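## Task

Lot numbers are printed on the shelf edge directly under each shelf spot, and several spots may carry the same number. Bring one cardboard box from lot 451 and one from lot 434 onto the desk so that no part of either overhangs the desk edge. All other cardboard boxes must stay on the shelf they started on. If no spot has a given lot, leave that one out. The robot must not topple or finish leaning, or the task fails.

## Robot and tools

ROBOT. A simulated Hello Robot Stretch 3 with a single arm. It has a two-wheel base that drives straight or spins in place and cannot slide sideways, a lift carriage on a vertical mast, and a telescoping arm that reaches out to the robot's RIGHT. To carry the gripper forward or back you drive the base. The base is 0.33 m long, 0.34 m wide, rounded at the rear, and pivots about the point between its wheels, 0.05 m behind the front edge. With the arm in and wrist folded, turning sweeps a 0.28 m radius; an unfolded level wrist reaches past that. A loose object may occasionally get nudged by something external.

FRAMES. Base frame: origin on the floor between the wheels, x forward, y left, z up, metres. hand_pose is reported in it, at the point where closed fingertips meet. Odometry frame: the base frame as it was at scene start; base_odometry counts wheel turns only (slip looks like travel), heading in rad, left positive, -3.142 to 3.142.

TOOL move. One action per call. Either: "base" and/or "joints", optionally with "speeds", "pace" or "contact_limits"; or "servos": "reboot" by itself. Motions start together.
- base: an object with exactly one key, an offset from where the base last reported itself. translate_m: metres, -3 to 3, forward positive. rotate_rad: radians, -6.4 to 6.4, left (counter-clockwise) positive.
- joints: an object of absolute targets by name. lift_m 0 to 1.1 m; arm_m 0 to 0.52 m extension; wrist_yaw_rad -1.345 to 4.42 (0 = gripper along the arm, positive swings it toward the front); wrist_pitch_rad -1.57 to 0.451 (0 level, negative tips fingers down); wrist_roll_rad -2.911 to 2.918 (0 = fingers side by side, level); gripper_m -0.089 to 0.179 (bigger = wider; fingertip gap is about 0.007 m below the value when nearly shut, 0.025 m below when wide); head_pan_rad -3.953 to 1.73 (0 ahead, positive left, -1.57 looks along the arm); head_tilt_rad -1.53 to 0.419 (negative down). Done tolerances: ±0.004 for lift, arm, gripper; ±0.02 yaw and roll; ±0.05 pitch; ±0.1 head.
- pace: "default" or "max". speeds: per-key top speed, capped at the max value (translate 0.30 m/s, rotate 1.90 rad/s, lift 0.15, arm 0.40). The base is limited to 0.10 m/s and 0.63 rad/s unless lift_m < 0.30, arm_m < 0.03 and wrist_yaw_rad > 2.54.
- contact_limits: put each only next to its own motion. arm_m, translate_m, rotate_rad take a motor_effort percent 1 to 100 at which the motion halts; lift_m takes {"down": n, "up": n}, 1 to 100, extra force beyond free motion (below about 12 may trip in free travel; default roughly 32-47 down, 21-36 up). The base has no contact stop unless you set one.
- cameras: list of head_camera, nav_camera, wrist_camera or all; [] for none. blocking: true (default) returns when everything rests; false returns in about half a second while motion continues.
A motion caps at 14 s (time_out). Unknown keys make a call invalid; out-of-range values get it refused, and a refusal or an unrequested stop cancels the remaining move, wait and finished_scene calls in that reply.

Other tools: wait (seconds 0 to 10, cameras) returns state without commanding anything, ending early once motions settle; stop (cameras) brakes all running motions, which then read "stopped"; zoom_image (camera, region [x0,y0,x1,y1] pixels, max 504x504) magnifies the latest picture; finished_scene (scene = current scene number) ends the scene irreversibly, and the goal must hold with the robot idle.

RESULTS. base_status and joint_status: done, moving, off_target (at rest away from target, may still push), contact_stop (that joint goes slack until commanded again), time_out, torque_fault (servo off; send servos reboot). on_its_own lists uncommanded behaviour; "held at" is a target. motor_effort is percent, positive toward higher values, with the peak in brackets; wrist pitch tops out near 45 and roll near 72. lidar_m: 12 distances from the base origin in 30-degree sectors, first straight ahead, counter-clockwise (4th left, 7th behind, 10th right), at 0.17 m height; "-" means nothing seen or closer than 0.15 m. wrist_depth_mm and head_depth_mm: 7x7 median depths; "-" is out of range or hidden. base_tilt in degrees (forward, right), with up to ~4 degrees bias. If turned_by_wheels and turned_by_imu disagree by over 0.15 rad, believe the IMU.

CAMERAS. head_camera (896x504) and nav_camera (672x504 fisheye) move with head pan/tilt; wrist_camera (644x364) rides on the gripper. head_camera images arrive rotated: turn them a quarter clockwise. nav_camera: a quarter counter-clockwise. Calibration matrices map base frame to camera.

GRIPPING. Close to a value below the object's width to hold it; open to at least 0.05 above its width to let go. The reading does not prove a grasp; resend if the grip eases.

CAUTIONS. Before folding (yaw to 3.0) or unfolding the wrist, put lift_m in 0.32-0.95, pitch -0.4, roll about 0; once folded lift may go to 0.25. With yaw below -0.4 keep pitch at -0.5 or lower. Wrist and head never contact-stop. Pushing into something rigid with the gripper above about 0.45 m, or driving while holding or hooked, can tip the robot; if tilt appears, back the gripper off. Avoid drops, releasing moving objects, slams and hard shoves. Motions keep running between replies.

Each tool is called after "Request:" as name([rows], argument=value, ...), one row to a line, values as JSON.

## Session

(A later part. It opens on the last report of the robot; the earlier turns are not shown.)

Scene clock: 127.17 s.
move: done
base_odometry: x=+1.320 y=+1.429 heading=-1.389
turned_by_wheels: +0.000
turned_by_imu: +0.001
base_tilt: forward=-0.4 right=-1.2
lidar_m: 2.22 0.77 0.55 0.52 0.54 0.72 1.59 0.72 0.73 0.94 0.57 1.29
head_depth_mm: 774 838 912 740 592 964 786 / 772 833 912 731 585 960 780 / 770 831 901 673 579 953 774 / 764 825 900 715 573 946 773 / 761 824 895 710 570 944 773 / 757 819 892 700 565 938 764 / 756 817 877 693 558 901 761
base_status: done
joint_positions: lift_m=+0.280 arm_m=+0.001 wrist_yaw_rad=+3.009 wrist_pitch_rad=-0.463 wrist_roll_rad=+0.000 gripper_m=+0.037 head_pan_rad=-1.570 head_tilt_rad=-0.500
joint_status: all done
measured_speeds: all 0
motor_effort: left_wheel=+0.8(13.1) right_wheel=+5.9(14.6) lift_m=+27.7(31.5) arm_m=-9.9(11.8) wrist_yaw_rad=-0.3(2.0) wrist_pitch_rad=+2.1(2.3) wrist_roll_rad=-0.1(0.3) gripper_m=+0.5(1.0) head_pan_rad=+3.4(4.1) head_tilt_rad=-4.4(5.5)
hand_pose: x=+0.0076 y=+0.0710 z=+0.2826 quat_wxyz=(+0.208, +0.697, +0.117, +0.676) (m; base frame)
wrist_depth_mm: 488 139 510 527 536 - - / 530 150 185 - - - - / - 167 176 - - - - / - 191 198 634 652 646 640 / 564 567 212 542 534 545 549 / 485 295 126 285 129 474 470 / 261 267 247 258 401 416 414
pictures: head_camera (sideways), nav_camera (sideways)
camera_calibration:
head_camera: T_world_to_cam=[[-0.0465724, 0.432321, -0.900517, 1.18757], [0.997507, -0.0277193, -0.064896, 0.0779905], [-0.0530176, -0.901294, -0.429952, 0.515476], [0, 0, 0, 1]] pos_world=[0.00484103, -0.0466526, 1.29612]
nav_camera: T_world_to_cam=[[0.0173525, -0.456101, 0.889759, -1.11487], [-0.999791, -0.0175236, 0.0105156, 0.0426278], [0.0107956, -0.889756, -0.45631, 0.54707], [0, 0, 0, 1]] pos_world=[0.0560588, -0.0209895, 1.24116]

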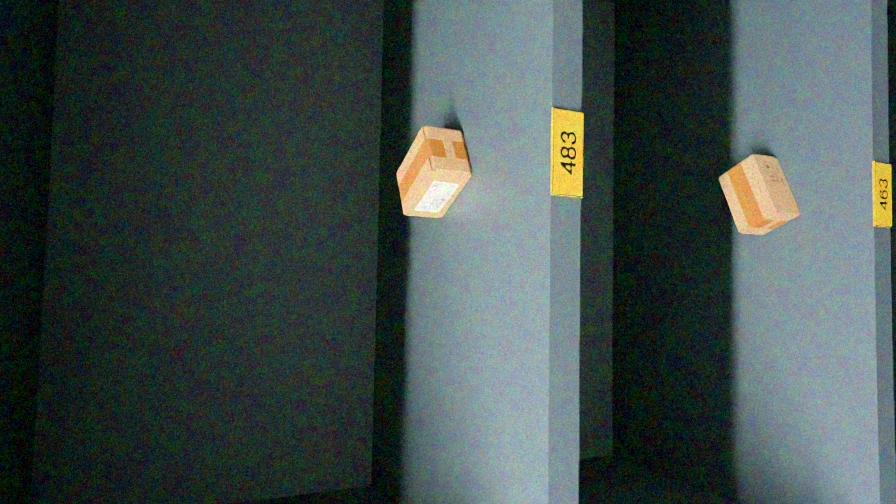

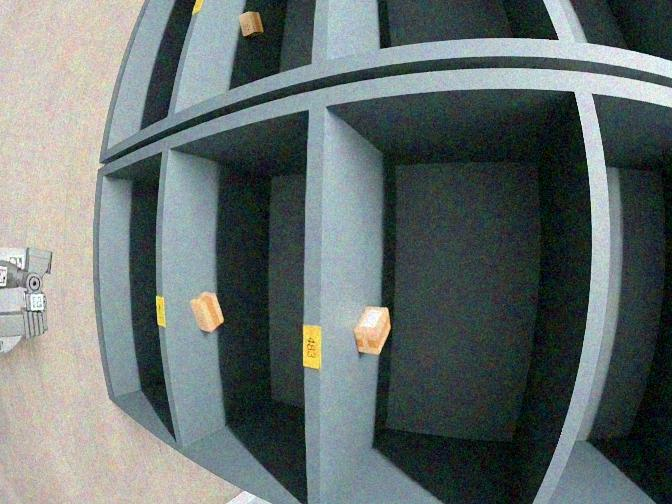

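Request:
move(base={"translate_m":1.0}, joints={"head_tilt_rad":-0.4}, pace="max", cameras=["nav_camera","head_camera"])

Request:
zoom_image(camera="nav_camera", region=[120, 20, 400, 220])

Request:
zoom_image(camera="head_camera", region=[392, 20, 892, 480])

Scene clock: 142.63 s.
move: done
base_odometry: x=+1.500 y=+0.446 heading=-1.390
turned_by_wheels: +0.000
turned_by_imu: +0.001
base_tilt: forward=-0.3 right=-1.3
lidar_m: 2.16 0.81 0.58 0.55 0.57 0.76 1.94 0.74 0.81 0.90 0.51 1.25
head_depth_mm: 435 807 864 904 602 995 851 / 442 805 862 897 571 991 844 / 449 803 859 893 571 985 820 / 458 796 853 887 587 977 836 / 467 795 848 883 583 976 833 / 476 788 845 881 578 967 829 / 486 775 807 768 573 787 796
base_status: done
joint_positions: lift_m=+0.280 arm_m=+0.001 wrist_yaw_rad=+3.009 wrist_pitch_rad=-0.463 wrist_roll_rad=+0.000 gripper_m=+0.037 head_pan_rad=-1.570 head_tilt_rad=-0.400
joint_status: all done
measured_speeds: all 0
motor_effort: left_wheel=+0.8(12.2) right_wheel=+6.6(14.5) lift_m=+28.4(31.6) arm_m=-6.9(9.1) wrist_yaw_rad=+0.1(2.1) wrist_pitch_rad=+2.1(2.3) wrist_roll_rad=+0.0(0.4) gripper_m=+0.3(1.0) head_pan_rad=+2.8(4.0) head_tilt_rad=+5.4(7.0)
hand_pose: x=+0.0076 y=+0.0710 z=+0.2826 quat_wxyz=(+0.208, +0.697, +0.117, +0.676) (m; base frame)
wrist_depth_mm: 511 138 534 539 - - - / - 150 161 - - - - / - 167 176 - - - 722 / 649 197 202 663 648 650 643 / 566 564 212 536 533 548 541 / 488 296 126 284 129 473 470 / 262 267 246 257 399 416 415
pictures: head_camera (sideways), nav_camera (sideways)
camera_calibration:
head_camera: T_world_to_cam=[[-0.0466433, 0.340191, -0.939199, 1.23806], [0.997514, -0.0338493, -0.0618001, 0.0739811], [-0.0528151, -0.939747, -0.337767, 0.395561], [0, 0, 0, 1]] pos_world=[0.00484139, -0.0469443, 1.30096]
nav_camera: T_world_to_cam=[[0.0173745, -0.364855, 0.930902, -1.16857], [-0.999789, -0.0165786, 0.0121625, 0.0404745], [0.0109955, -0.930917, -0.365066, 0.428298], [0, 0, 0, 1]] pos_world=[0.05606, -0.0269784, 1.24369]

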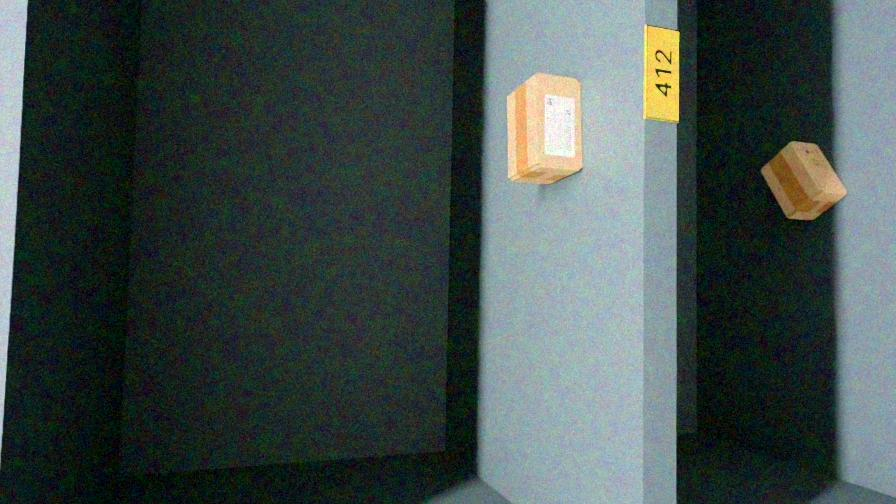

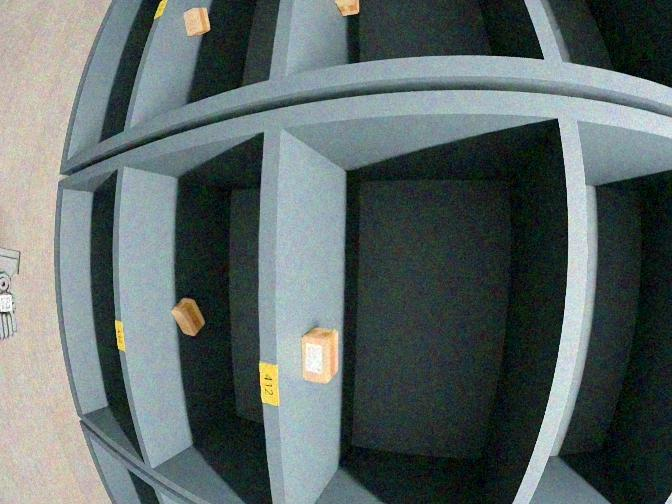

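Scaled by 1.800 from the camera's 672x504 image, which has a finer 792x594 frame.

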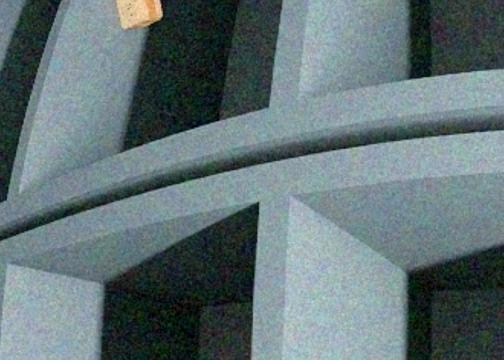

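Scaled by 1.008 from the camera's 896x504 image, which has a finer 1280x720 frame.

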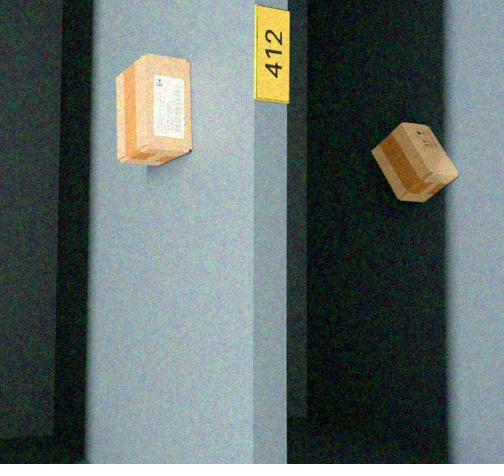

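Request:
zoom_image(camera="nav_camera", region=[95, 300, 155, 360])

Request:
move(base={"translate_m":1.0}, joints={"head_tilt_rad":-0.6}, pace="max", cameras=["nav_camera","head_camera"])

Request:
zoom_image(camera="nav_camera", region=[120, 220, 380, 420])

Scaled by 8.400 from the camera's 672x504 image, which has a finer 792x594 frame.

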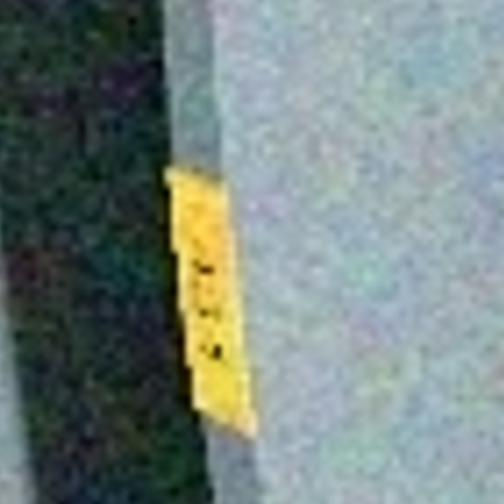

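Scene clock: 153.77 s.
move: done
base_odometry: x=+1.680 y=-0.538 heading=-1.390
turned_by_wheels: +0.000
turned_by_imu: +0.001
base_tilt: forward=-0.4 right=-1.2
lidar_m: 1.17 0.86 0.61 0.58 0.60 0.80 2.06 0.77 0.89 0.83 0.46 1.20
head_depth_mm: 716 785 850 603 1003 882 790 / 712 786 844 597 995 824 770 / 711 778 836 590 989 877 763 / 708 779 828 586 978 870 760 / 704 777 823 580 976 866 757 / 703 772 805 575 917 841 753 / 601 607 614 545 587 640 716
base_status: done
joint_positions: lift_m=+0.280 arm_m=+0.001 wrist_yaw_rad=+3.009 wrist_pitch_rad=-0.463 wrist_roll_rad=+0.000 gripper_m=+0.037 head_pan_rad=-1.570 head_tilt_rad=-0.600
joint_status: all done
measured_speeds: all 0
motor_effort: left_wheel=+0.9(14.2) right_wheel=+5.9(13.6) lift_m=+29.2(31.5) arm_m=-3.4(6.0) wrist_yaw_rad=+0.8(2.1) wrist_pitch_rad=+2.1(2.3) wrist_roll_rad=+0.0(0.3) gripper_m=+0.4(1.2) head_pan_rad=+1.8(3.3) head_tilt_rad=-5.0(7.1)
hand_pose: x=+0.0076 y=+0.0710 z=+0.2826 quat_wxyz=(+0.208, +0.697, +0.117, +0.676) (m; base frame)
wrist_depth_mm: 532 139 - - - - - / - 150 161 - - - - / - 167 176 - - 723 756 / 654 198 203 652 650 650 644 / 570 566 212 539 531 546 542 / 488 297 126 284 129 476 470 / 262 267 247 256 402 414 411
pictures: head_camera (sideways), nav_camera (sideways)
camera_calibration:
head_camera: T_world_to_cam=[[-0.0467963, 0.520082, -0.852833, 1.12534], [0.997502, -0.0208958, -0.0674774, 0.0813476], [-0.0529144, -0.853861, -0.517805, 0.629755], [0, 0, 0, 1]] pos_world=[0.00484064, -0.0458483, 1.29131]
nav_camera: T_world_to_cam=[[0.0175719, -0.542648, 0.839777, -1.04974], [-0.999786, -0.0186879, 0.00884426, 0.0448095], [0.0108943, -0.839752, -0.54286, 0.65966], [0, 0, 0, 1]] pos_world=[0.0560593, -0.0148501, 1.23925]

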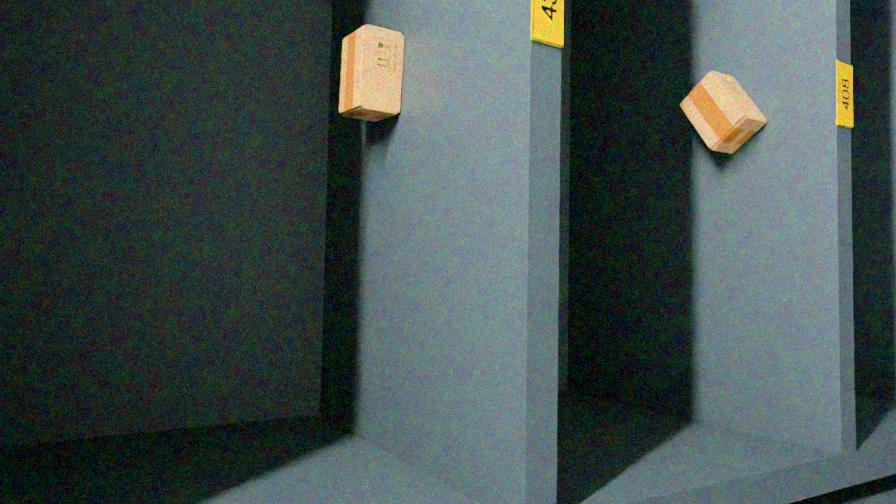

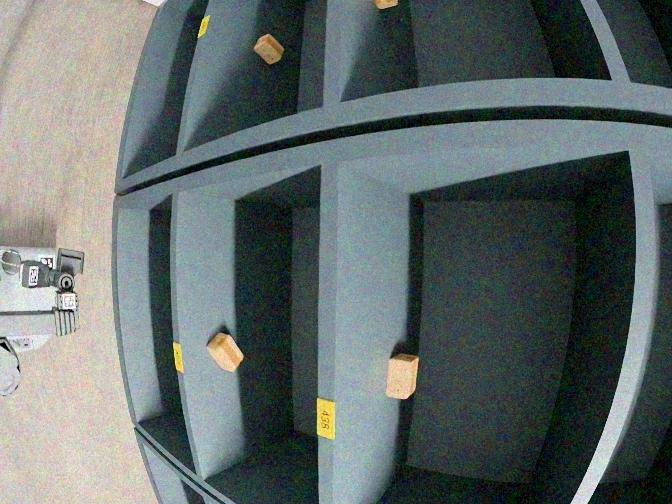

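Scaled by 1.938 from the camera's 672x504 image, which has a finer 792x594 frame.

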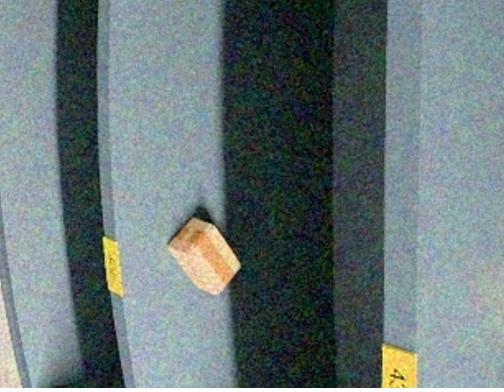

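Request:
zoom_image(camera="nav_camera", region=[300, 380, 360, 440])

Request:
move(base={"translate_m":0.55}, joints={"head_pan_rad":-1.4}, pace="max", cameras=["nav_camera","head_camera"])

Request:
zoom_image(camera="head_camera", region=[392, 0, 892, 460])

Scaled by 8.400 from the camera's 672x504 image, which has a finer 792x594 frame.

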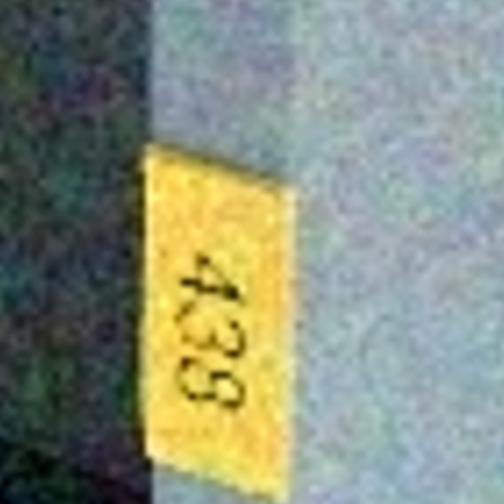

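Scene clock: 162.30 s.
move: done
base_odometry: x=+1.779 y=-1.079 heading=-1.390
turned_by_wheels: +0.000
turned_by_imu: +0.000
base_tilt: forward=-0.3 right=-1.3
lidar_m: 0.62 0.65 0.63 0.60 0.62 0.82 2.11 1.26 0.48 0.86 0.84 0.66
head_depth_mm: 675 737 800 604 484 854 735 / 684 748 803 597 498 880 733 / 691 758 814 592 495 873 745 / 702 769 821 586 981 871 746 / 712 778 830 567 912 866 758 / 722 796 844 575 997 863 772 / 732 804 850 569 994 857 774
base_status: done
joint_positions: lift_m=+0.280 arm_m=+0.001 wrist_yaw_rad=+3.009 wrist_pitch_rad=-0.463 wrist_roll_rad=+0.000 gripper_m=+0.037 head_pan_rad=-1.398 head_tilt_rad=-0.600
joint_status: all done
measured_speeds: all 0
motor_effort: left_wheel=+0.9(15.3) right_wheel=+6.2(12.8) lift_m=+25.4(25.5) arm_m=-1.3(3.4) wrist_yaw_rad=-0.6(1.8) wrist_pitch_rad=+2.1(2.3) wrist_roll_rad=-0.1(0.3) gripper_m=+0.2(1.0) head_pan_rad=-3.3(4.0) head_tilt_rad=-5.1(6.1)
hand_pose: x=+0.0076 y=+0.0710 z=+0.2826 quat_wxyz=(+0.208, +0.697, +0.117, +0.676) (m; base frame)
wrist_depth_mm: - 139 - - - - - / - 151 162 - - - - / - 166 175 - - 764 - / 653 626 203 652 655 646 647 / 572 563 212 535 531 545 539 / 488 297 126 284 129 472 471 / 261 268 247 258 398 415 415
pictures: head_camera (sideways), nav_camera (sideways)
camera_calibration:
head_camera: T_world_to_cam=[[-0.135088, 0.5044, -0.852837, 1.12587], [0.98636, 0.150159, -0.0674281, 0.0813752], [0.0940501, -0.850313, -0.517805, 0.628883], [0, 0, 0, 1]] pos_world=[0.0126795, -0.0453603, 1.29131]
nav_camera: T_world_to_cam=[[0.110169, -0.531643, 0.839773, -1.05028], [-0.981833, -0.189542, 0.00881052, 0.0447047], [0.154488, -0.825488, -0.542866, 0.658811], [0, 0, 0, 1]] pos_world=[0.0578227, -0.00606197, 1.23925]

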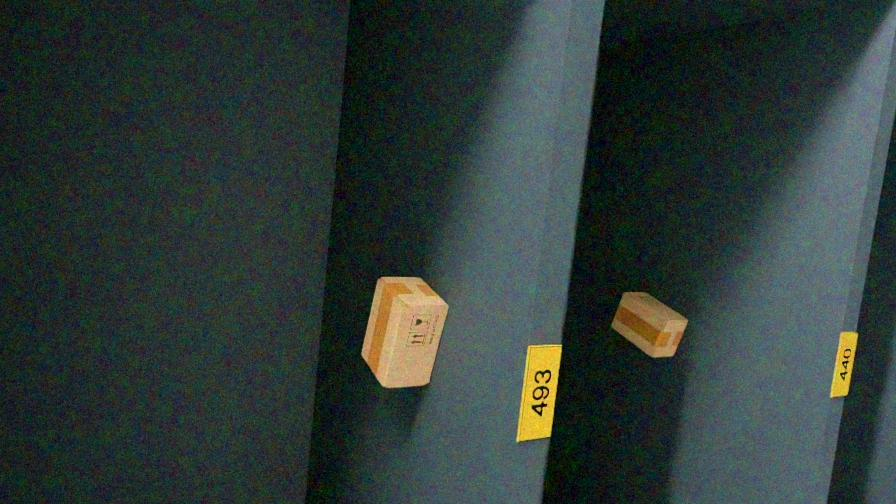

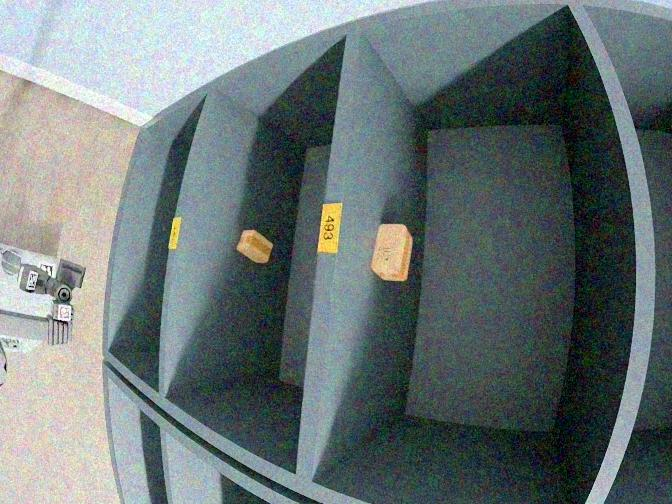

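Scaled by 1.008 from the camera's 896x504 image, which has a finer 1280x720 frame.

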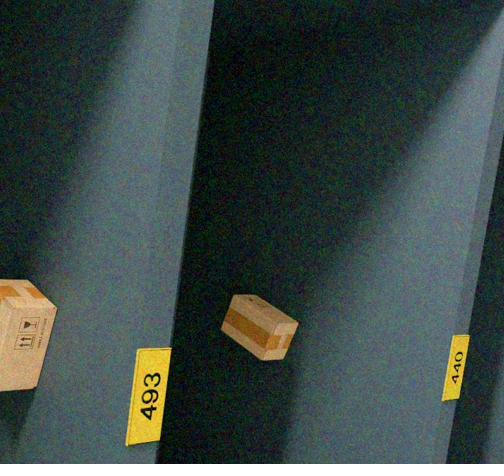

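Request:
move(base={"translate_m":-1.45}, joints={"head_pan_rad":-1.57}, pace="max", cameras=["nav_camera","head_camera"])

Request:
zoom_image(camera="head_camera", region=[650, 10, 896, 400])

Scene clock: 175.80 s.
move: done
base_odometry: x=+1.518 y=+0.348 heading=-1.390
turned_by_wheels: +0.000
turned_by_imu: -0.002
base_tilt: forward=-0.3 right=-1.2
lidar_m: 2.06 0.82 0.58 0.56 0.57 0.76 1.96 0.82 0.94 0.65 0.48 1.17
head_depth_mm: 737 813 864 576 1038 886 1100 / 736 806 857 598 1062 876 1090 / 733 805 857 591 1057 874 1088 / 730 803 852 586 1052 867 1077 / 727 798 848 580 1038 864 1076 / 709 759 751 574 802 815 770 / 464 469 475 487 547 642 769
base_status: done
joint_positions: lift_m=+0.280 arm_m=+0.001 wrist_yaw_rad=+3.009 wrist_pitch_rad=-0.463 wrist_roll_rad=+0.000 gripper_m=+0.037 head_pan_rad=-1.570 head_tilt_rad=-0.600
joint_status: all done
measured_speeds: all 0
motor_effort: left_wheel=-1.6(11.8) right_wheel=-6.6(17.7) lift_m=+29.7(30.8) arm_m=+1.9(2.3) wrist_yaw_rad=-0.2(2.3) wrist_pitch_rad=+2.1(2.3) wrist_roll_rad=+0.0(0.3) gripper_m=+0.3(0.9) head_pan_rad=+3.2(4.0) head_tilt_rad=-4.2(5.4)
hand_pose: x=+0.0076 y=+0.0710 z=+0.2826 quat_wxyz=(+0.208, +0.697, +0.117, +0.676) (m; base frame)
wrist_depth_mm: 517 139 537 - - - - / - 150 161 - - - - / - 167 176 - - 732 720 / 648 197 203 664 659 650 641 / 567 559 211 537 523 546 545 / 491 296 126 284 129 474 466 / 260 266 247 257 401 418 412
pictures: head_camera (sideways), nav_camera (sideways)
camera_calibration:
head_camera: T_world_to_cam=[[-0.0467445, 0.520086, -0.852834, 1.12534], [0.997499, -0.0210087, -0.0674855, 0.0813531], [-0.0530152, -0.853856, -0.517803, 0.629753], [0, 0, 0, 1]] pos_world=[0.00484051, -0.0458484, 1.29131]
nav_camera: T_world_to_cam=[[0.0175176, -0.54265, 0.839777, -1.04974], [-0.999788, -0.0185747, 0.00885269, 0.0448003], [0.0107947, -0.839754, -0.54286, 0.659666], [0, 0, 0, 1]] pos_world=[0.0560587, -0.0148498, 1.23925]

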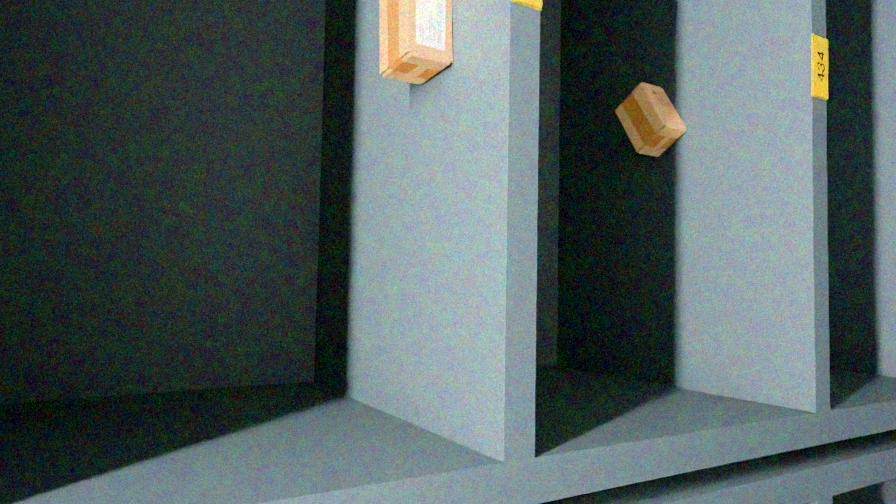

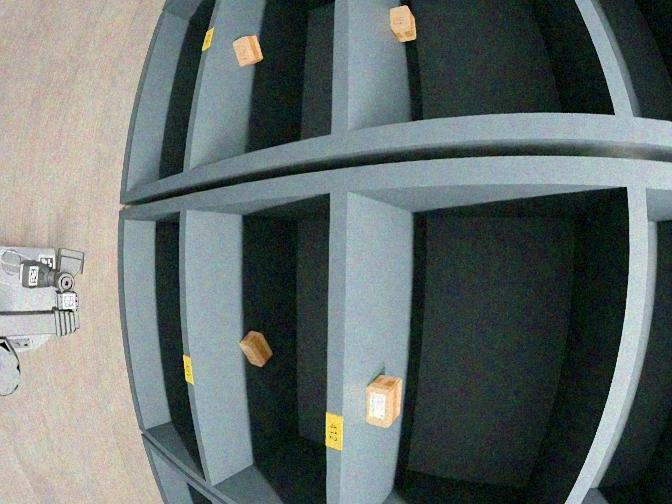

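Scaled by 1.292 from the camera's 896x504 image, which has a finer 1280x720 frame.

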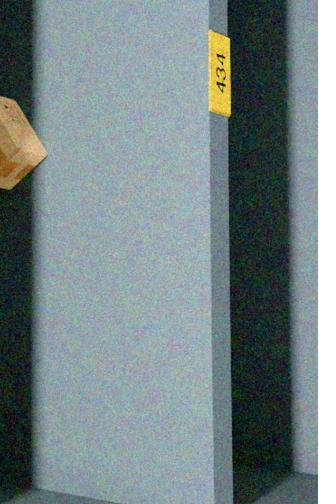

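Request:
move(base={"translate_m":-0.23}, joints={"lift_m":0.66,"wrist_pitch_rad":-0.4}, pace="max", cameras=[])

Request:
move(joints={"wrist_yaw_rad":0,"gripper_m":0.179})

Scene clock: 207.27 s.
move: done
base_odometry: x=+1.477 y=+0.574 heading=-1.389
turned_by_wheels: +0.000
turned_by_imu: +0.000
base_tilt: forward=-0.2 right=-1.4
lidar_m: 2.29 0.81 0.57 0.55 0.57 0.76 1.92 0.67 0.65 0.91 0.59 0.64
head_depth_mm: 745 819 871 604 1033 881 1011 / 741 819 865 598 1067 879 1094 / 741 816 862 590 1054 874 1087 / 737 812 860 570 1050 867 1080 / 735 807 860 575 1042 867 1080 / 734 805 853 575 1035 861 1074 / 729 801 846 568 1032 856 1072
base_status: done
joint_positions: lift_m=+0.660 arm_m=+0.001 wrist_yaw_rad=+3.009 wrist_pitch_rad=-0.419 wrist_roll_rad=+0.000 gripper_m=+0.037 head_pan_rad=-1.570 head_tilt_rad=-0.600
joint_status: all done
measured_speeds: all 0
motor_effort: left_wheel=+2.1(12.8) right_wheel=-7.1(14.0) lift_m=+27.9(33.9) arm_m=+4.5(4.8) wrist_yaw_rad=-0.6(1.9) wrist_pitch_rad=+3.0(5.6) wrist_roll_rad=-0.2(0.3) gripper_m=-0.1(1.1) head_pan_rad=+2.9(3.8) head_tilt_rad=-3.7(4.9)
hand_pose: x=+0.0083 y=+0.0768 z=+0.6725 quat_wxyz=(+0.193, +0.699, +0.101, +0.681) (m; base frame)
wrist_depth_mm: 507 137 527 545 - - - / 541 148 - - - - - / - 163 168 - - - - / - 180 186 - - - - / - - 203 150 152 - - / - - 128 - 129 912 934 / 822 848 269 842 817 821 825
pictures: none
No camera images: "cameras" was empty.

Scene clock: 209.77 s.
move: done
base_odometry: x=+1.477 y=+0.574 heading=-1.389
turned_by_wheels: +0.000
turned_by_imu: +0.000
base_tilt: forward=-0.3 right=-1.3
lidar_m: 2.29 0.81 0.57 0.55 0.56 0.76 1.93 0.67 0.65 0.91 0.59 0.63
head_depth_mm: 745 819 872 602 1041 885 1010 / 742 816 866 597 1066 881 1090 / 741 812 864 592 1056 873 768 / 737 810 858 569 1052 869 781 / 734 809 855 578 1042 865 778 / 731 807 856 575 1032 863 1071 / 732 801 848 568 1027 856 1063
base_status: not commanded
joint_positions: lift_m=+0.660 arm_m=+0.001 wrist_yaw_rad=+0.003 wrist_pitch_rad=-0.419 wrist_roll_rad=+0.000 gripper_m=+0.179 head_pan_rad=-1.570 head_tilt_rad=-0.600
joint_status: all done
measured_speeds: all 0
motor_effort: left_wheel=+2.2(2.6) right_wheel=-7.3(8.7) lift_m=+23.3(28.1) arm_m=+5.4(5.5) wrist_yaw_rad=-3.9(6.5) wrist_pitch_rad=+3.0(3.2) wrist_roll_rad=+0.2(0.3) gripper_m=+0.6(85.1) head_pan_rad=+2.9(3.8) head_tilt_rad=-4.0(4.7)
hand_pose: x=-0.0208 y=-0.3698 z=+0.6725 quat_wxyz=(+0.692, +0.148, -0.691, -0.146) (m; base frame)
wrist_depth_mm: 472 - - - - - 588 / 474 - - - - - - / 498 - 543 470 527 499 525 / 457 456 447 442 446 436 438 / 377 362 373 369 369 370 362 / 123 144 335 328 329 325 317 / 118 - - - - - 105
pictures: head_camera (sideways), nav_camera (sideways), wrist_camera
camera_calibration:
head_camera: T_world_to_cam=[[-0.0467445, 0.520086, -0.852834, 1.12534], [0.997499, -0.0210087, -0.0674855, 0.0813531], [-0.0530152, -0.853856, -0.517803, 0.629753], [0, 0, 0, 1]] pos_world=[0.00484051, -0.0458484, 1.29131]
nav_camera: T_world_to_cam=[[0.0175176, -0.54265, 0.839777, -1.04974], [-0.999788, -0.0185747, 0.00885269, 0.0448003], [0.0107947, -0.839754, -0.54286, 0.659666], [0, 0, 0, 1]] pos_world=[0.0560587, -0.0148498, 1.23925]
wrist_camera: T_world_to_cam=[[-0.998878, -0.0399156, -0.0254827, -0.0118079], [-0.00249996, 0.581802, -0.813327, 0.79458], [0.0472903, -0.81235, -0.581249, 0.257574], [0, 0, 0, 1]] pos_world=[-0.021989, -0.253519, 0.795667]

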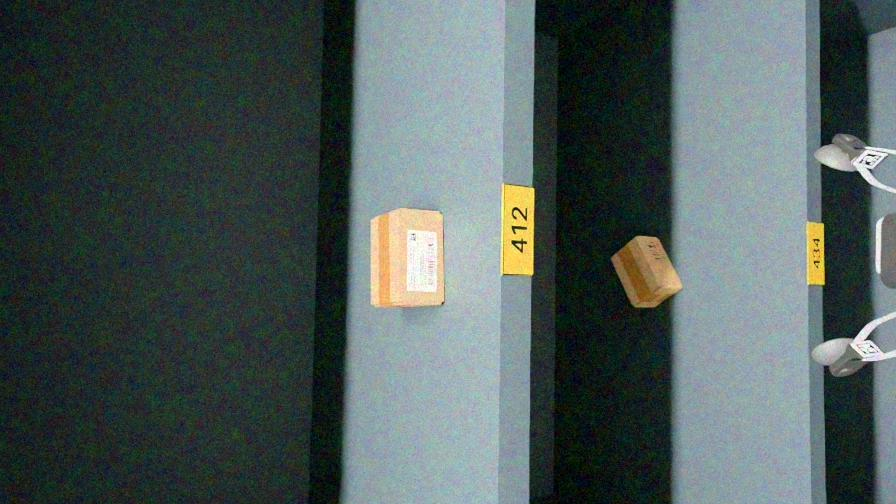

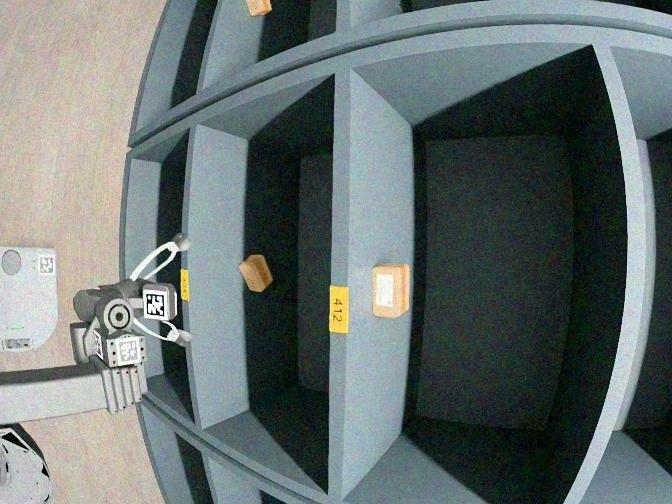

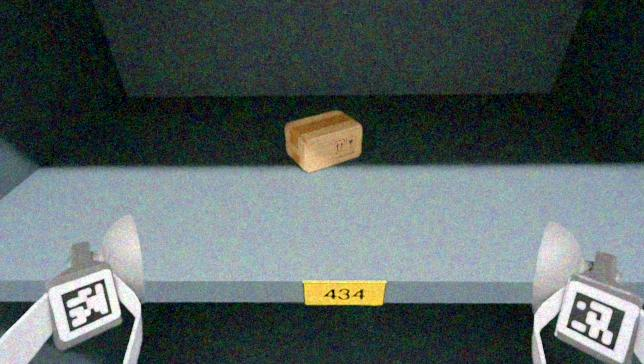

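Request:
move(base={"translate_m":-0.09}, joints={"wrist_yaw_rad":0.5,"arm_m":0.17}, cameras=["wrist_camera","head_camera"])

Scene clock: 231.40 s.
move: done
base_odometry: x=+1.461 y=+0.662 heading=-1.390
turned_by_wheels: +0.000
turned_by_imu: +0.000
base_tilt: forward=-0.3 right=-1.2
lidar_m: 2.38 0.80 0.57 0.55 0.56 0.75 1.92 1.34 0.59 0.91 0.68 0.65
head_depth_mm: 749 821 863 603 920 859 855 / 746 819 868 596 1062 878 410 / 743 816 863 591 1058 874 459 / 740 814 859 586 1054 848 471 / 735 808 859 566 1045 835 1077 / 733 806 854 562 1032 856 1066 / 732 802 844 566 1026 854 1068
base_status: done
joint_positions: lift_m=+0.660 arm_m=+0.170 wrist_yaw_rad=+0.497 wrist_pitch_rad=-0.419 wrist_roll_rad=+0.000 gripper_m=+0.179 head_pan_rad=-1.570 head_tilt_rad=-0.600
joint_status: all done
measured_speeds: all 0
motor_effort: left_wheel=-6.2(8.6) right_wheel=-5.0(13.4) lift_m=+25.2(25.2) arm_m=+13.1(14.7) wrist_yaw_rad=+2.4(5.9) wrist_pitch_rad=+3.0(3.2) wrist_roll_rad=+0.0(0.3) gripper_m=+1.2(1.2) head_pan_rad=+2.6(3.4) head_tilt_rad=-3.5(4.5)
hand_pose: x=+0.0854 y=-0.5122 z=+0.6724 quat_wxyz=(+0.707, +0.313, -0.634, +0.027) (m; base frame)
wrist_depth_mm: 375 453 - - - - - / 385 468 - - - - - / 398 484 537 537 530 - - / 412 450 451 445 356 437 421 / 376 361 370 369 327 365 360 / 118 298 316 315 314 312 308 / - 277 274 273 273 265 105
pictures: head_camera (sideways), wrist_camera
camera_calibration:
head_camera: T_world_to_cam=[[-0.0467445, 0.520086, -0.852834, 1.12534], [0.997499, -0.0210087, -0.0674855, 0.0813531], [-0.0530152, -0.853856, -0.517803, 0.629753], [0, 0, 0, 1]] pos_world=[0.00484051, -0.0458484, 1.29131]
wrist_camera: T_world_to_cam=[[-0.860704, -0.508471, -0.0254278, -0.163191], [-0.277927, 0.511128, -0.81333, 0.865005], [0.426551, -0.692969, -0.581247, 0.165647], [0, 0, 0, 1]] pos_world=[0.0292921, -0.410318, 0.795667]

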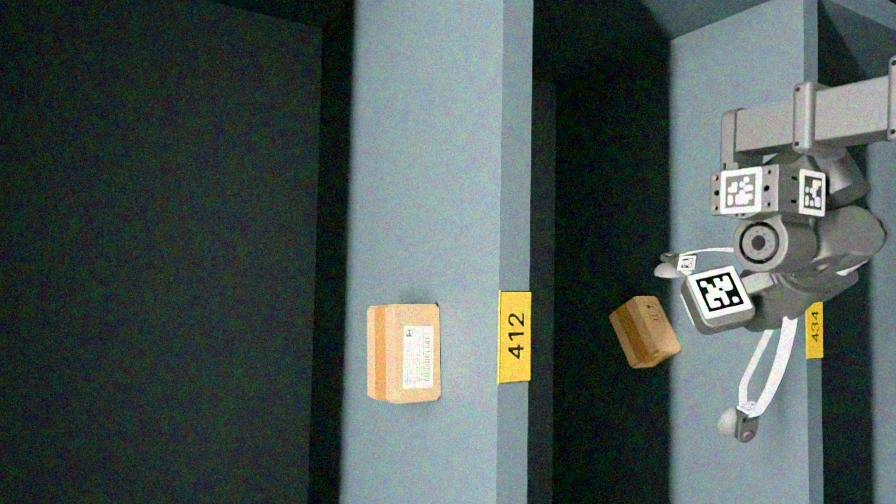

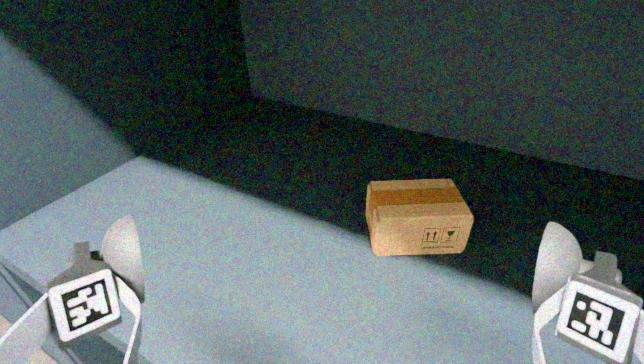

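Request:
move(joints={"arm_m":0.36}, cameras=["wrist_camera"])

Request:
move(joints={"lift_m":0.545}, speeds={"lift_m":0.06}, cameras=["wrist_camera"])

Scene clock: 252.40 s.
move: done
base_odometry: x=+1.461 y=+0.662 heading=-1.390
turned_by_wheels: +0.000
turned_by_imu: +0.000
base_tilt: forward=-0.3 right=-1.0
lidar_m: 2.38 0.80 0.57 0.55 0.56 0.75 1.92 1.34 0.59 0.91 0.68 0.65
head_depth_mm: 747 821 860 601 922 861 848 / 744 817 867 596 1063 834 401 / 743 817 863 591 606 803 1083 / 739 811 864 585 624 823 1075 / 740 809 856 565 914 859 1078 / 733 806 854 562 1031 856 1069 / 730 802 841 568 1024 854 1069
base_status: not commanded
joint_positions: lift_m=+0.660 arm_m=+0.360 wrist_yaw_rad=+0.497 wrist_pitch_rad=-0.419 wrist_roll_rad=+0.000 gripper_m=+0.179 head_pan_rad=-1.570 head_tilt_rad=-0.600
joint_status: all done
measured_speeds: all 0
motor_effort: left_wheel=-5.9(6.6) right_wheel=-4.8(6.0) lift_m=+31.0(31.2) arm_m=+12.8(15.1) wrist_yaw_rad=+1.9(3.6) wrist_pitch_rad=+3.0(3.2) wrist_roll_rad=+0.2(0.3) gripper_m=+0.7(1.2) head_pan_rad=+3.1(3.3) head_tilt_rad=-2.8(4.2)
hand_pose: x=+0.0854 y=-0.7022 z=+0.6724 quat_wxyz=(+0.707, +0.313, -0.634, +0.027) (m; base frame)
wrist_depth_mm: 376 438 - - - - - / 389 461 - - - - - / 406 488 - - - - - / 420 447 446 425 - - - / 375 368 369 365 366 349 - / 123 298 315 313 312 311 - / 263 270 268 221 273 264 105
pictures: wrist_camera
camera_calibration:
wrist_camera: T_world_to_cam=[[-0.860645, -0.508566, -0.0255065, -0.259797], [-0.277937, 0.511143, -0.813316, 0.962118], [0.426663, -0.692887, -0.581262, 0.0340407], [0, 0, 0, 1]] pos_world=[0.029292, -0.600318, 0.795667]

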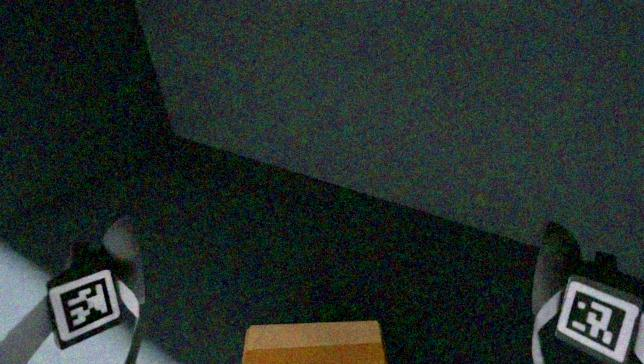

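Scene clock: 254.90 s.
move: done
base_odometry: x=+1.461 y=+0.662 heading=-1.390
turned_by_wheels: +0.000
turned_by_imu: +0.000
base_tilt: forward=-0.3 right=-1.3
lidar_m: 2.38 0.80 0.57 0.55 0.56 0.75 1.92 1.34 0.59 0.91 0.68 0.65
head_depth_mm: 747 821 857 602 921 862 849 / 745 819 871 596 1067 879 786 / 742 813 863 590 1056 656 761 / 738 811 860 585 1050 693 1077 / 737 809 857 566 1037 820 1077 / 735 806 854 562 1033 860 1068 / 733 805 844 568 1023 855 1066
base_status: not commanded
joint_positions: lift_m=+0.545 arm_m=+0.360 wrist_yaw_rad=+0.497 wrist_pitch_rad=-0.419 wrist_roll_rad=+0.000 gripper_m=+0.179 head_pan_rad=-1.570 head_tilt_rad=-0.600
joint_status: all done
measured_speeds: all 0
motor_effort: left_wheel=-6.0(6.7) right_wheel=-4.8(6.1) lift_m=+23.7(30.4) arm_m=+9.2(13.3) wrist_yaw_rad=+2.0(3.7) wrist_pitch_rad=+3.1(3.2) wrist_roll_rad=+0.0(0.3) gripper_m=+0.5(1.1) head_pan_rad=+2.5(3.2) head_tilt_rad=-3.1(3.8)
hand_pose: x=+0.0854 y=-0.7022 z=+0.5575 quat_wxyz=(+0.707, +0.313, -0.634, +0.027) (m; base frame)
wrist_depth_mm: 375 431 - - - - - / 382 435 398 - - - - / 322 319 319 313 310 290 - / 254 252 251 162 245 244 241 / 209 208 135 134 197 203 202 / - 140 119 119 121 173 172 / 147 150 132 134 144 151 105
pictures: wrist_camera
camera_calibration:
wrist_camera: T_world_to_cam=[[-0.860667, -0.508531, -0.0254772, -0.262728], [-0.277916, 0.511108, -0.813346, 0.868586], [0.426633, -0.692939, -0.581223, -0.0328617], [0, 0, 0, 1]] pos_world=[0.029292, -0.600318, 0.680667]

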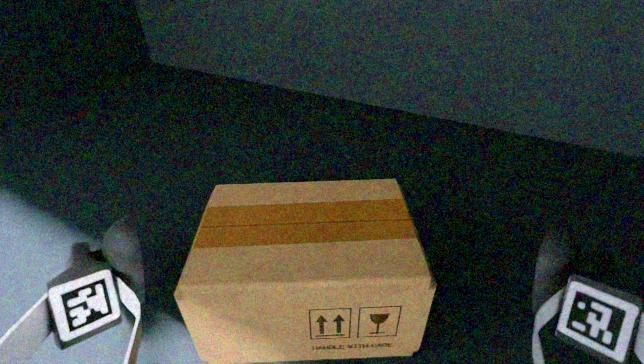

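Request:
move(joints={"gripper_m":0.05}, cameras=["wrist_camera"])

Request:
move(joints={"lift_m":0.64}, cameras=["wrist_camera"])

Scene clock: 269.30 s.
move: done
base_odometry: x=+1.461 y=+0.662 heading=-1.390
turned_by_wheels: +0.000
turned_by_imu: +0.000
base_tilt: forward=-0.3 right=-1.2
lidar_m: 2.37 0.80 0.57 0.55 0.56 0.75 1.91 1.34 0.59 0.91 0.68 0.66
head_depth_mm: 746 821 855 603 921 858 851 / 744 818 869 597 1062 878 786 / 739 815 863 591 1057 656 766 / 737 812 858 585 1049 694 1083 / 737 808 858 566 1042 818 1071 / 735 806 852 562 1035 859 1071 / 731 802 843 567 1032 852 1065
base_status: not commanded
joint_positions: lift_m=+0.545 arm_m=+0.360 wrist_yaw_rad=+0.499 wrist_pitch_rad=-0.418 wrist_roll_rad=+0.000 gripper_m=+0.051 head_pan_rad=-1.570 head_tilt_rad=-0.600
joint_status: all done
measured_speeds: all 0
motor_effort: left_wheel=-5.8(6.7) right_wheel=-5.3(5.6) lift_m=+23.6(24.1) arm_m=+2.8(6.2) wrist_yaw_rad=+1.8(3.1) wrist_pitch_rad=+2.9(3.1) wrist_roll_rad=-0.2(0.3) gripper_m=-19.1(90.6) head_pan_rad=+2.4(3.0) head_tilt_rad=-3.4(3.6)
hand_pose: x=+0.0858 y=-0.7021 z=+0.5576 quat_wxyz=(+0.707, +0.313, -0.634, +0.028) (m; base frame)
wrist_depth_mm: 378 438 - - - - - / 383 432 399 - - - - / 323 319 317 315 309 291 - / 254 252 250 162 235 245 243 / 208 214 139 134 138 202 201 / 178 177 129 132 134 168 172 / 159 147 145 145 148 144 151
pictures: wrist_camera
camera_calibration:
wrist_camera: T_world_to_cam=[[-0.859771, -0.510046, -0.0254467, -0.26346], [-0.278529, 0.510108, -0.813764, 0.868372], [0.428037, -0.692563, -0.580638, -0.033032], [0, 0, 0, 1]] pos_world=[0.02949, -0.600217, 0.680766]

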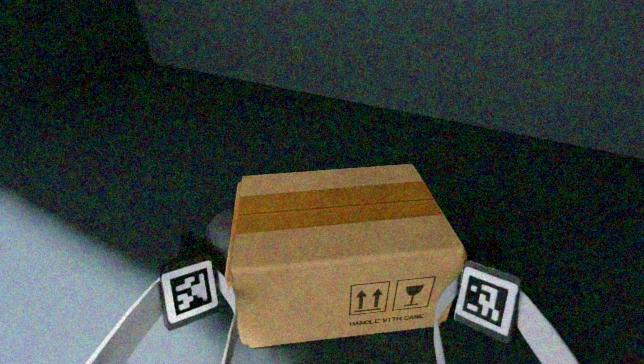

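Scene clock: 271.00 s.
move: done
base_odometry: x=+1.461 y=+0.662 heading=-1.390
turned_by_wheels: +0.000
turned_by_imu: +0.000
base_tilt: forward=-0.3 right=-1.2
lidar_m: 2.37 0.80 0.57 0.55 0.56 0.75 1.92 1.33 0.59 0.91 0.68 0.65
head_depth_mm: 745 821 858 603 922 858 853 / 747 819 867 597 1064 858 429 / 741 814 864 591 614 636 785 / 740 811 861 585 646 822 1082 / 736 809 856 565 844 861 1075 / 734 805 852 561 1035 857 1073 / 729 805 842 568 1026 854 1064
base_status: not commanded
joint_positions: lift_m=+0.640 arm_m=+0.360 wrist_yaw_rad=+0.499 wrist_pitch_rad=-0.421 wrist_roll_rad=+0.000 gripper_m=+0.051 head_pan_rad=-1.570 head_tilt_rad=-0.600
joint_status: all done
measured_speeds: all 0
motor_effort: left_wheel=-6.1(6.6) right_wheel=-5.0(5.7) lift_m=+31.9(33.7) arm_m=+0.8(3.9) wrist_yaw_rad=+1.0(2.1) wrist_pitch_rad=+3.4(3.5) wrist_roll_rad=-0.2(0.3) gripper_m=-18.0(18.9) head_pan_rad=+2.3(3.2) head_tilt_rad=-2.4(3.5)
hand_pose: x=+0.0856 y=-0.7018 z=+0.6520 quat_wxyz=(+0.707, +0.314, -0.633, +0.027) (m; base frame)
wrist_depth_mm: 376 436 - - - - - / 388 459 - - - - - / 403 478 485 - - - - / 403 414 411 176 166 - - / 342 343 137 137 142 333 317 / 292 293 128 132 136 276 283 / 260 241 138 143 238 127 248
pictures: wrist_camera
camera_calibration:
wrist_camera: T_world_to_cam=[[-0.859824, -0.50995, -0.0255501, -0.260911], [-0.279568, 0.51207, -0.812174, 0.945415], [0.427252, -0.691184, -0.582856, 0.0245235], [0, 0, 0, 1]] pos_world=[0.0294917, -0.60022, 0.775468]

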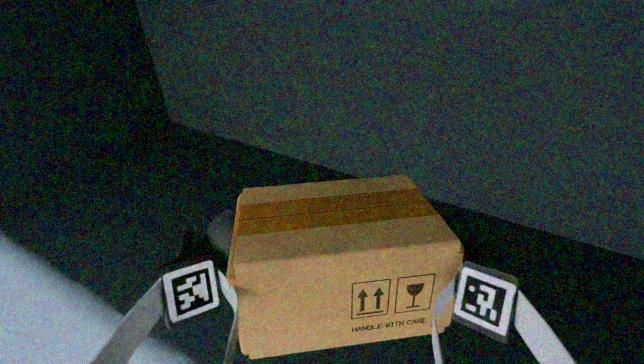

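Request:
move(joints={"arm_m":0.0,"lift_m":0.7}, cameras=[])

Request:
move(joints={"wrist_yaw_rad":2.3,"head_tilt_rad":-0.4,"head_pan_rad":0}, speeds={"wrist_yaw_rad":1.0}, cameras=["wrist_camera","nav_camera"])

Request:
move(base={"translate_m":-0.9}, cameras=[])

Request:
move(base={"translate_m":-0.89}, cameras=["wrist_camera"])

Scene clock: 326.57 s.
move: done
base_odometry: x=+1.461 y=+0.662 heading=-1.390
turned_by_wheels: +0.000
turned_by_imu: +0.000
base_tilt: forward=-0.2 right=-1.2
lidar_m: 2.38 0.80 0.57 0.55 0.56 0.75 1.92 1.34 0.59 0.91 0.68 0.66
head_depth_mm: 747 820 860 603 920 863 852 / 745 819 870 596 1066 881 1090 / 741 817 861 591 1061 875 1088 / 739 810 863 585 1044 870 1076 / 736 812 859 566 1043 860 542 / 735 809 854 561 1035 860 528 / 731 803 843 568 1030 855 772
base_status: not commanded
joint_positions: lift_m=+0.700 arm_m=+0.001 wrist_yaw_rad=+0.499 wrist_pitch_rad=-0.421 wrist_roll_rad=+0.000 gripper_m=+0.051 head_pan_rad=-1.570 head_tilt_rad=-0.600
joint_status: all done
measured_speeds: all 0
motor_effort: left_wheel=-6.2(6.9) right_wheel=-5.4(5.9) lift_m=+25.0(34.0) arm_m=-12.7(14.8) wrist_yaw_rad=+1.1(2.0) wrist_pitch_rad=+3.4(3.6) wrist_roll_rad=+0.0(0.3) gripper_m=-18.2(18.8) head_pan_rad=+2.1(2.9) head_tilt_rad=-2.6(3.5)
hand_pose: x=+0.0856 y=-0.3423 z=+0.7119 quat_wxyz=(+0.707, +0.314, -0.633, +0.027) (m; base frame)
wrist_depth_mm: 397 448 - - - - - / 465 462 - - - - - / - 483 - - - - - / - 520 518 175 487 500 502 / - - 138 137 142 419 416 / - - 128 132 136 347 356 / 888 839 136 141 147 127 312
pictures: none
No camera images: "cameras" was empty.

Scene clock: 329.03 s.
move: done
base_odometry: x=+1.461 y=+0.662 heading=-1.390
turned_by_wheels: +0.000
turned_by_imu: +0.000
base_tilt: forward=-0.3 right=-1.1
lidar_m: 2.38 0.80 0.57 0.55 0.56 0.75 1.91 1.34 0.59 0.91 0.68 0.65
head_depth_mm: 1214 1276 1342 1443 1474 1516 1344 / 1977 2077 2188 1950 1603 1655 1412 / 2003 2168 2259 2426 2389 1786 1416 / 2008 2140 2272 2458 2398 1762 1401 / 2000 2113 2254 2435 2397 1750 1392 / 2001 2121 2261 2397 2348 1752 1392 / 1745 1774 1789 1814 1841 1681 1388
base_status: not commanded
joint_positions: lift_m=+0.700 arm_m=+0.001 wrist_yaw_rad=+2.297 wrist_pitch_rad=-0.421 wrist_roll_rad=+0.000 gripper_m=+0.051 head_pan_rad=+0.006 head_tilt_rad=-0.400
joint_status: all done
measured_speeds: all 0
motor_effort: left_wheel=-6.0(6.6) right_wheel=-4.6(5.8) lift_m=+29.2(29.4) arm_m=-10.5(13.2) wrist_yaw_rad=+2.3(5.8) wrist_pitch_rad=+3.5(3.7) wrist_roll_rad=+0.0(0.3) gripper_m=-18.1(18.7) head_pan_rad=-3.5(5.4) head_tilt_rad=+5.3(8.0)
hand_pose: x=+0.1462 y=+0.0031 z=+0.7119 quat_wxyz=(+0.419, +0.691, -0.148, +0.570) (m; base frame)
wrist_depth_mm: 480 527 - - - - - / 507 - - - - - - / 518 - - - - - - / 529 - - 176 - - - / - - 138 137 141 - - / - - 128 133 136 949 984 / - 98 138 143 816 821 868
pictures: nav_camera (sideways), wrist_camera
camera_calibration:
nav_camera: T_world_to_cam=[[0.364854, 0.0191613, 0.930867, -1.17063], [0.02141, -0.999697, 0.0121865, 0.0342131], [0.930818, 0.0154836, -0.365154, 0.422842], [0, 0, 0, 1]] pos_world=[0.0327889, 0.0500864, 1.24369]
wrist_camera: T_world_to_cam=[[0.690652, -0.722736, -0.0255521, -0.073904], [-0.436133, -0.388067, -0.811907, 0.675472], [0.576878, 0.571889, -0.583228, 0.495238], [0, 0, 0, 1]] pos_world=[0.0599451, -0.074506, 0.835369]

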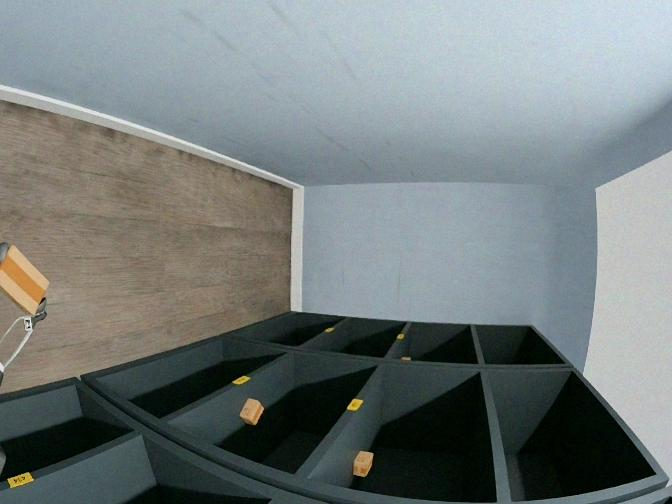

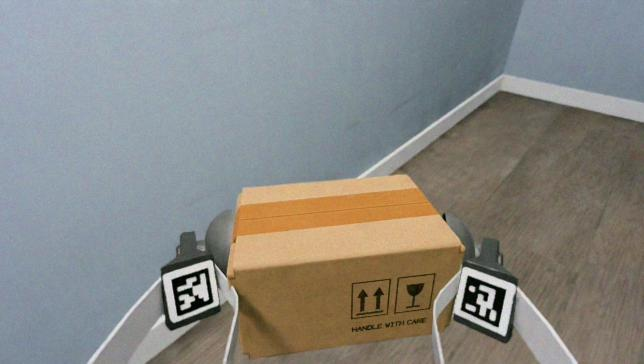

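Scene clock: 339.17 s.
move: done
base_odometry: x=+1.298 y=+1.547 heading=-1.389
turned_by_wheels: +0.000
turned_by_imu: -0.001
base_tilt: forward=-0.3 right=-1.2
lidar_m: 2.29 0.76 0.54 0.52 0.53 0.71 1.47 1.51 0.64 0.94 0.65 0.69
head_depth_mm: 1679 1259 1316 1410 1462 1569 1350 / 1980 2101 2170 2112 1727 1641 1419 / 2753 2948 3056 3056 2424 1782 1425 / 2738 2954 3126 3266 2400 1778 1405 / 2762 2905 3090 3309 2366 1751 1389 / 2694 2766 2841 2882 2345 1752 1386 / 1717 1740 1740 1763 1789 1674 1386
base_status: done
joint_positions: lift_m=+0.700 arm_m=+0.001 wrist_yaw_rad=+2.297 wrist_pitch_rad=-0.421 wrist_roll_rad=+0.000 gripper_m=+0.051 head_pan_rad=+0.000 head_tilt_rad=-0.400
joint_status: not commanded
measured_speeds: all 0
motor_effort: left_wheel=-1.3(12.2) right_wheel=-10.9(14.3) lift_m=+30.2(32.2) arm_m=-2.7(11.8) wrist_yaw_rad=+2.0(3.6) wrist_pitch_rad=+3.5(3.6) wrist_roll_rad=-0.3(0.4) gripper_m=-18.0(18.6) head_pan_rad=-2.8(4.1) head_tilt_rad=+2.0(5.4)
hand_pose: x=+0.1462 y=+0.0031 z=+0.7119 quat_wxyz=(+0.419, +0.691, -0.148, +0.570) (m; base frame)
wrist_depth_mm: 461 516 - - - - - / 481 532 - - - - - / 501 - - - - - - / 521 - - 175 - - - / 528 - 138 137 142 - - / - - 128 132 135 956 972 / - - 136 143 842 819 858
pictures: none
No camera images: "cameras" was empty.

Scene clock: 349.20 s.
move: done
base_odometry: x=+1.138 y=+2.423 heading=-1.389
turned_by_wheels: +0.000
turned_by_imu: -0.001
base_tilt: forward=-0.5 right=-1.2
lidar_m: 2.17 0.72 0.51 0.49 0.50 0.61 0.59 0.60 0.81 2.04 0.67 1.33
head_depth_mm: 1890 1784 1292 1369 1427 1563 1356 / 1959 2035 2152 2270 2090 1662 1417 / 3481 3608 3153 3254 2413 1776 1405 / 3451 3716 - 3746 2386 1775 1408 / 3509 3692 - 3736 2390 1762 1398 / 2594 2638 2699 2732 2269 1749 1395 / 1614 1626 1646 1689 1704 1619 1396
base_status: done
joint_positions: lift_m=+0.700 arm_m=+0.001 wrist_yaw_rad=+2.297 wrist_pitch_rad=-0.421 wrist_roll_rad=+0.000 gripper_m=+0.051 head_pan_rad=+0.000 head_tilt_rad=-0.400
joint_status: not commanded
measured_speeds: all 0
motor_effort: left_wheel=-0.9(10.3) right_wheel=-9.9(14.0) lift_m=+29.3(30.9) arm_m=+3.1(3.9) wrist_yaw_rad=+2.4(3.9) wrist_pitch_rad=+3.3(3.7) wrist_roll_rad=+0.0(0.4) gripper_m=-17.8(18.7) head_pan_rad=-2.7(3.9) head_tilt_rad=-1.1(2.1)
hand_pose: x=+0.1462 y=+0.0031 z=+0.7119 quat_wxyz=(+0.419, +0.691, -0.148, +0.570) (m; base frame)
wrist_depth_mm: 435 503 - - - - - / 462 526 - - - - - / 480 531 - - - - - / 503 - - 176 - - - / 518 - 137 137 142 - - / 531 - 128 132 136 943 975 / - 124 137 143 826 820 868
pictures: wrist_camera
camera_calibration:
wrist_camera: T_world_to_cam=[[0.690692, -0.722696, -0.0255919, -0.0738702], [-0.436157, -0.388092, -0.811882, 0.675451], [0.576812, 0.571922, -0.583261, 0.495273], [0, 0, 0, 1]] pos_world=[0.0599451, -0.0745061, 0.835369]

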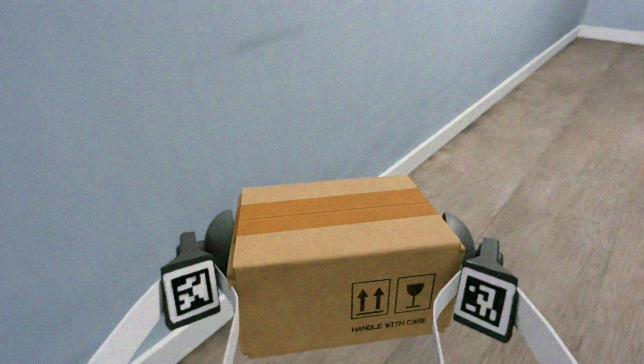

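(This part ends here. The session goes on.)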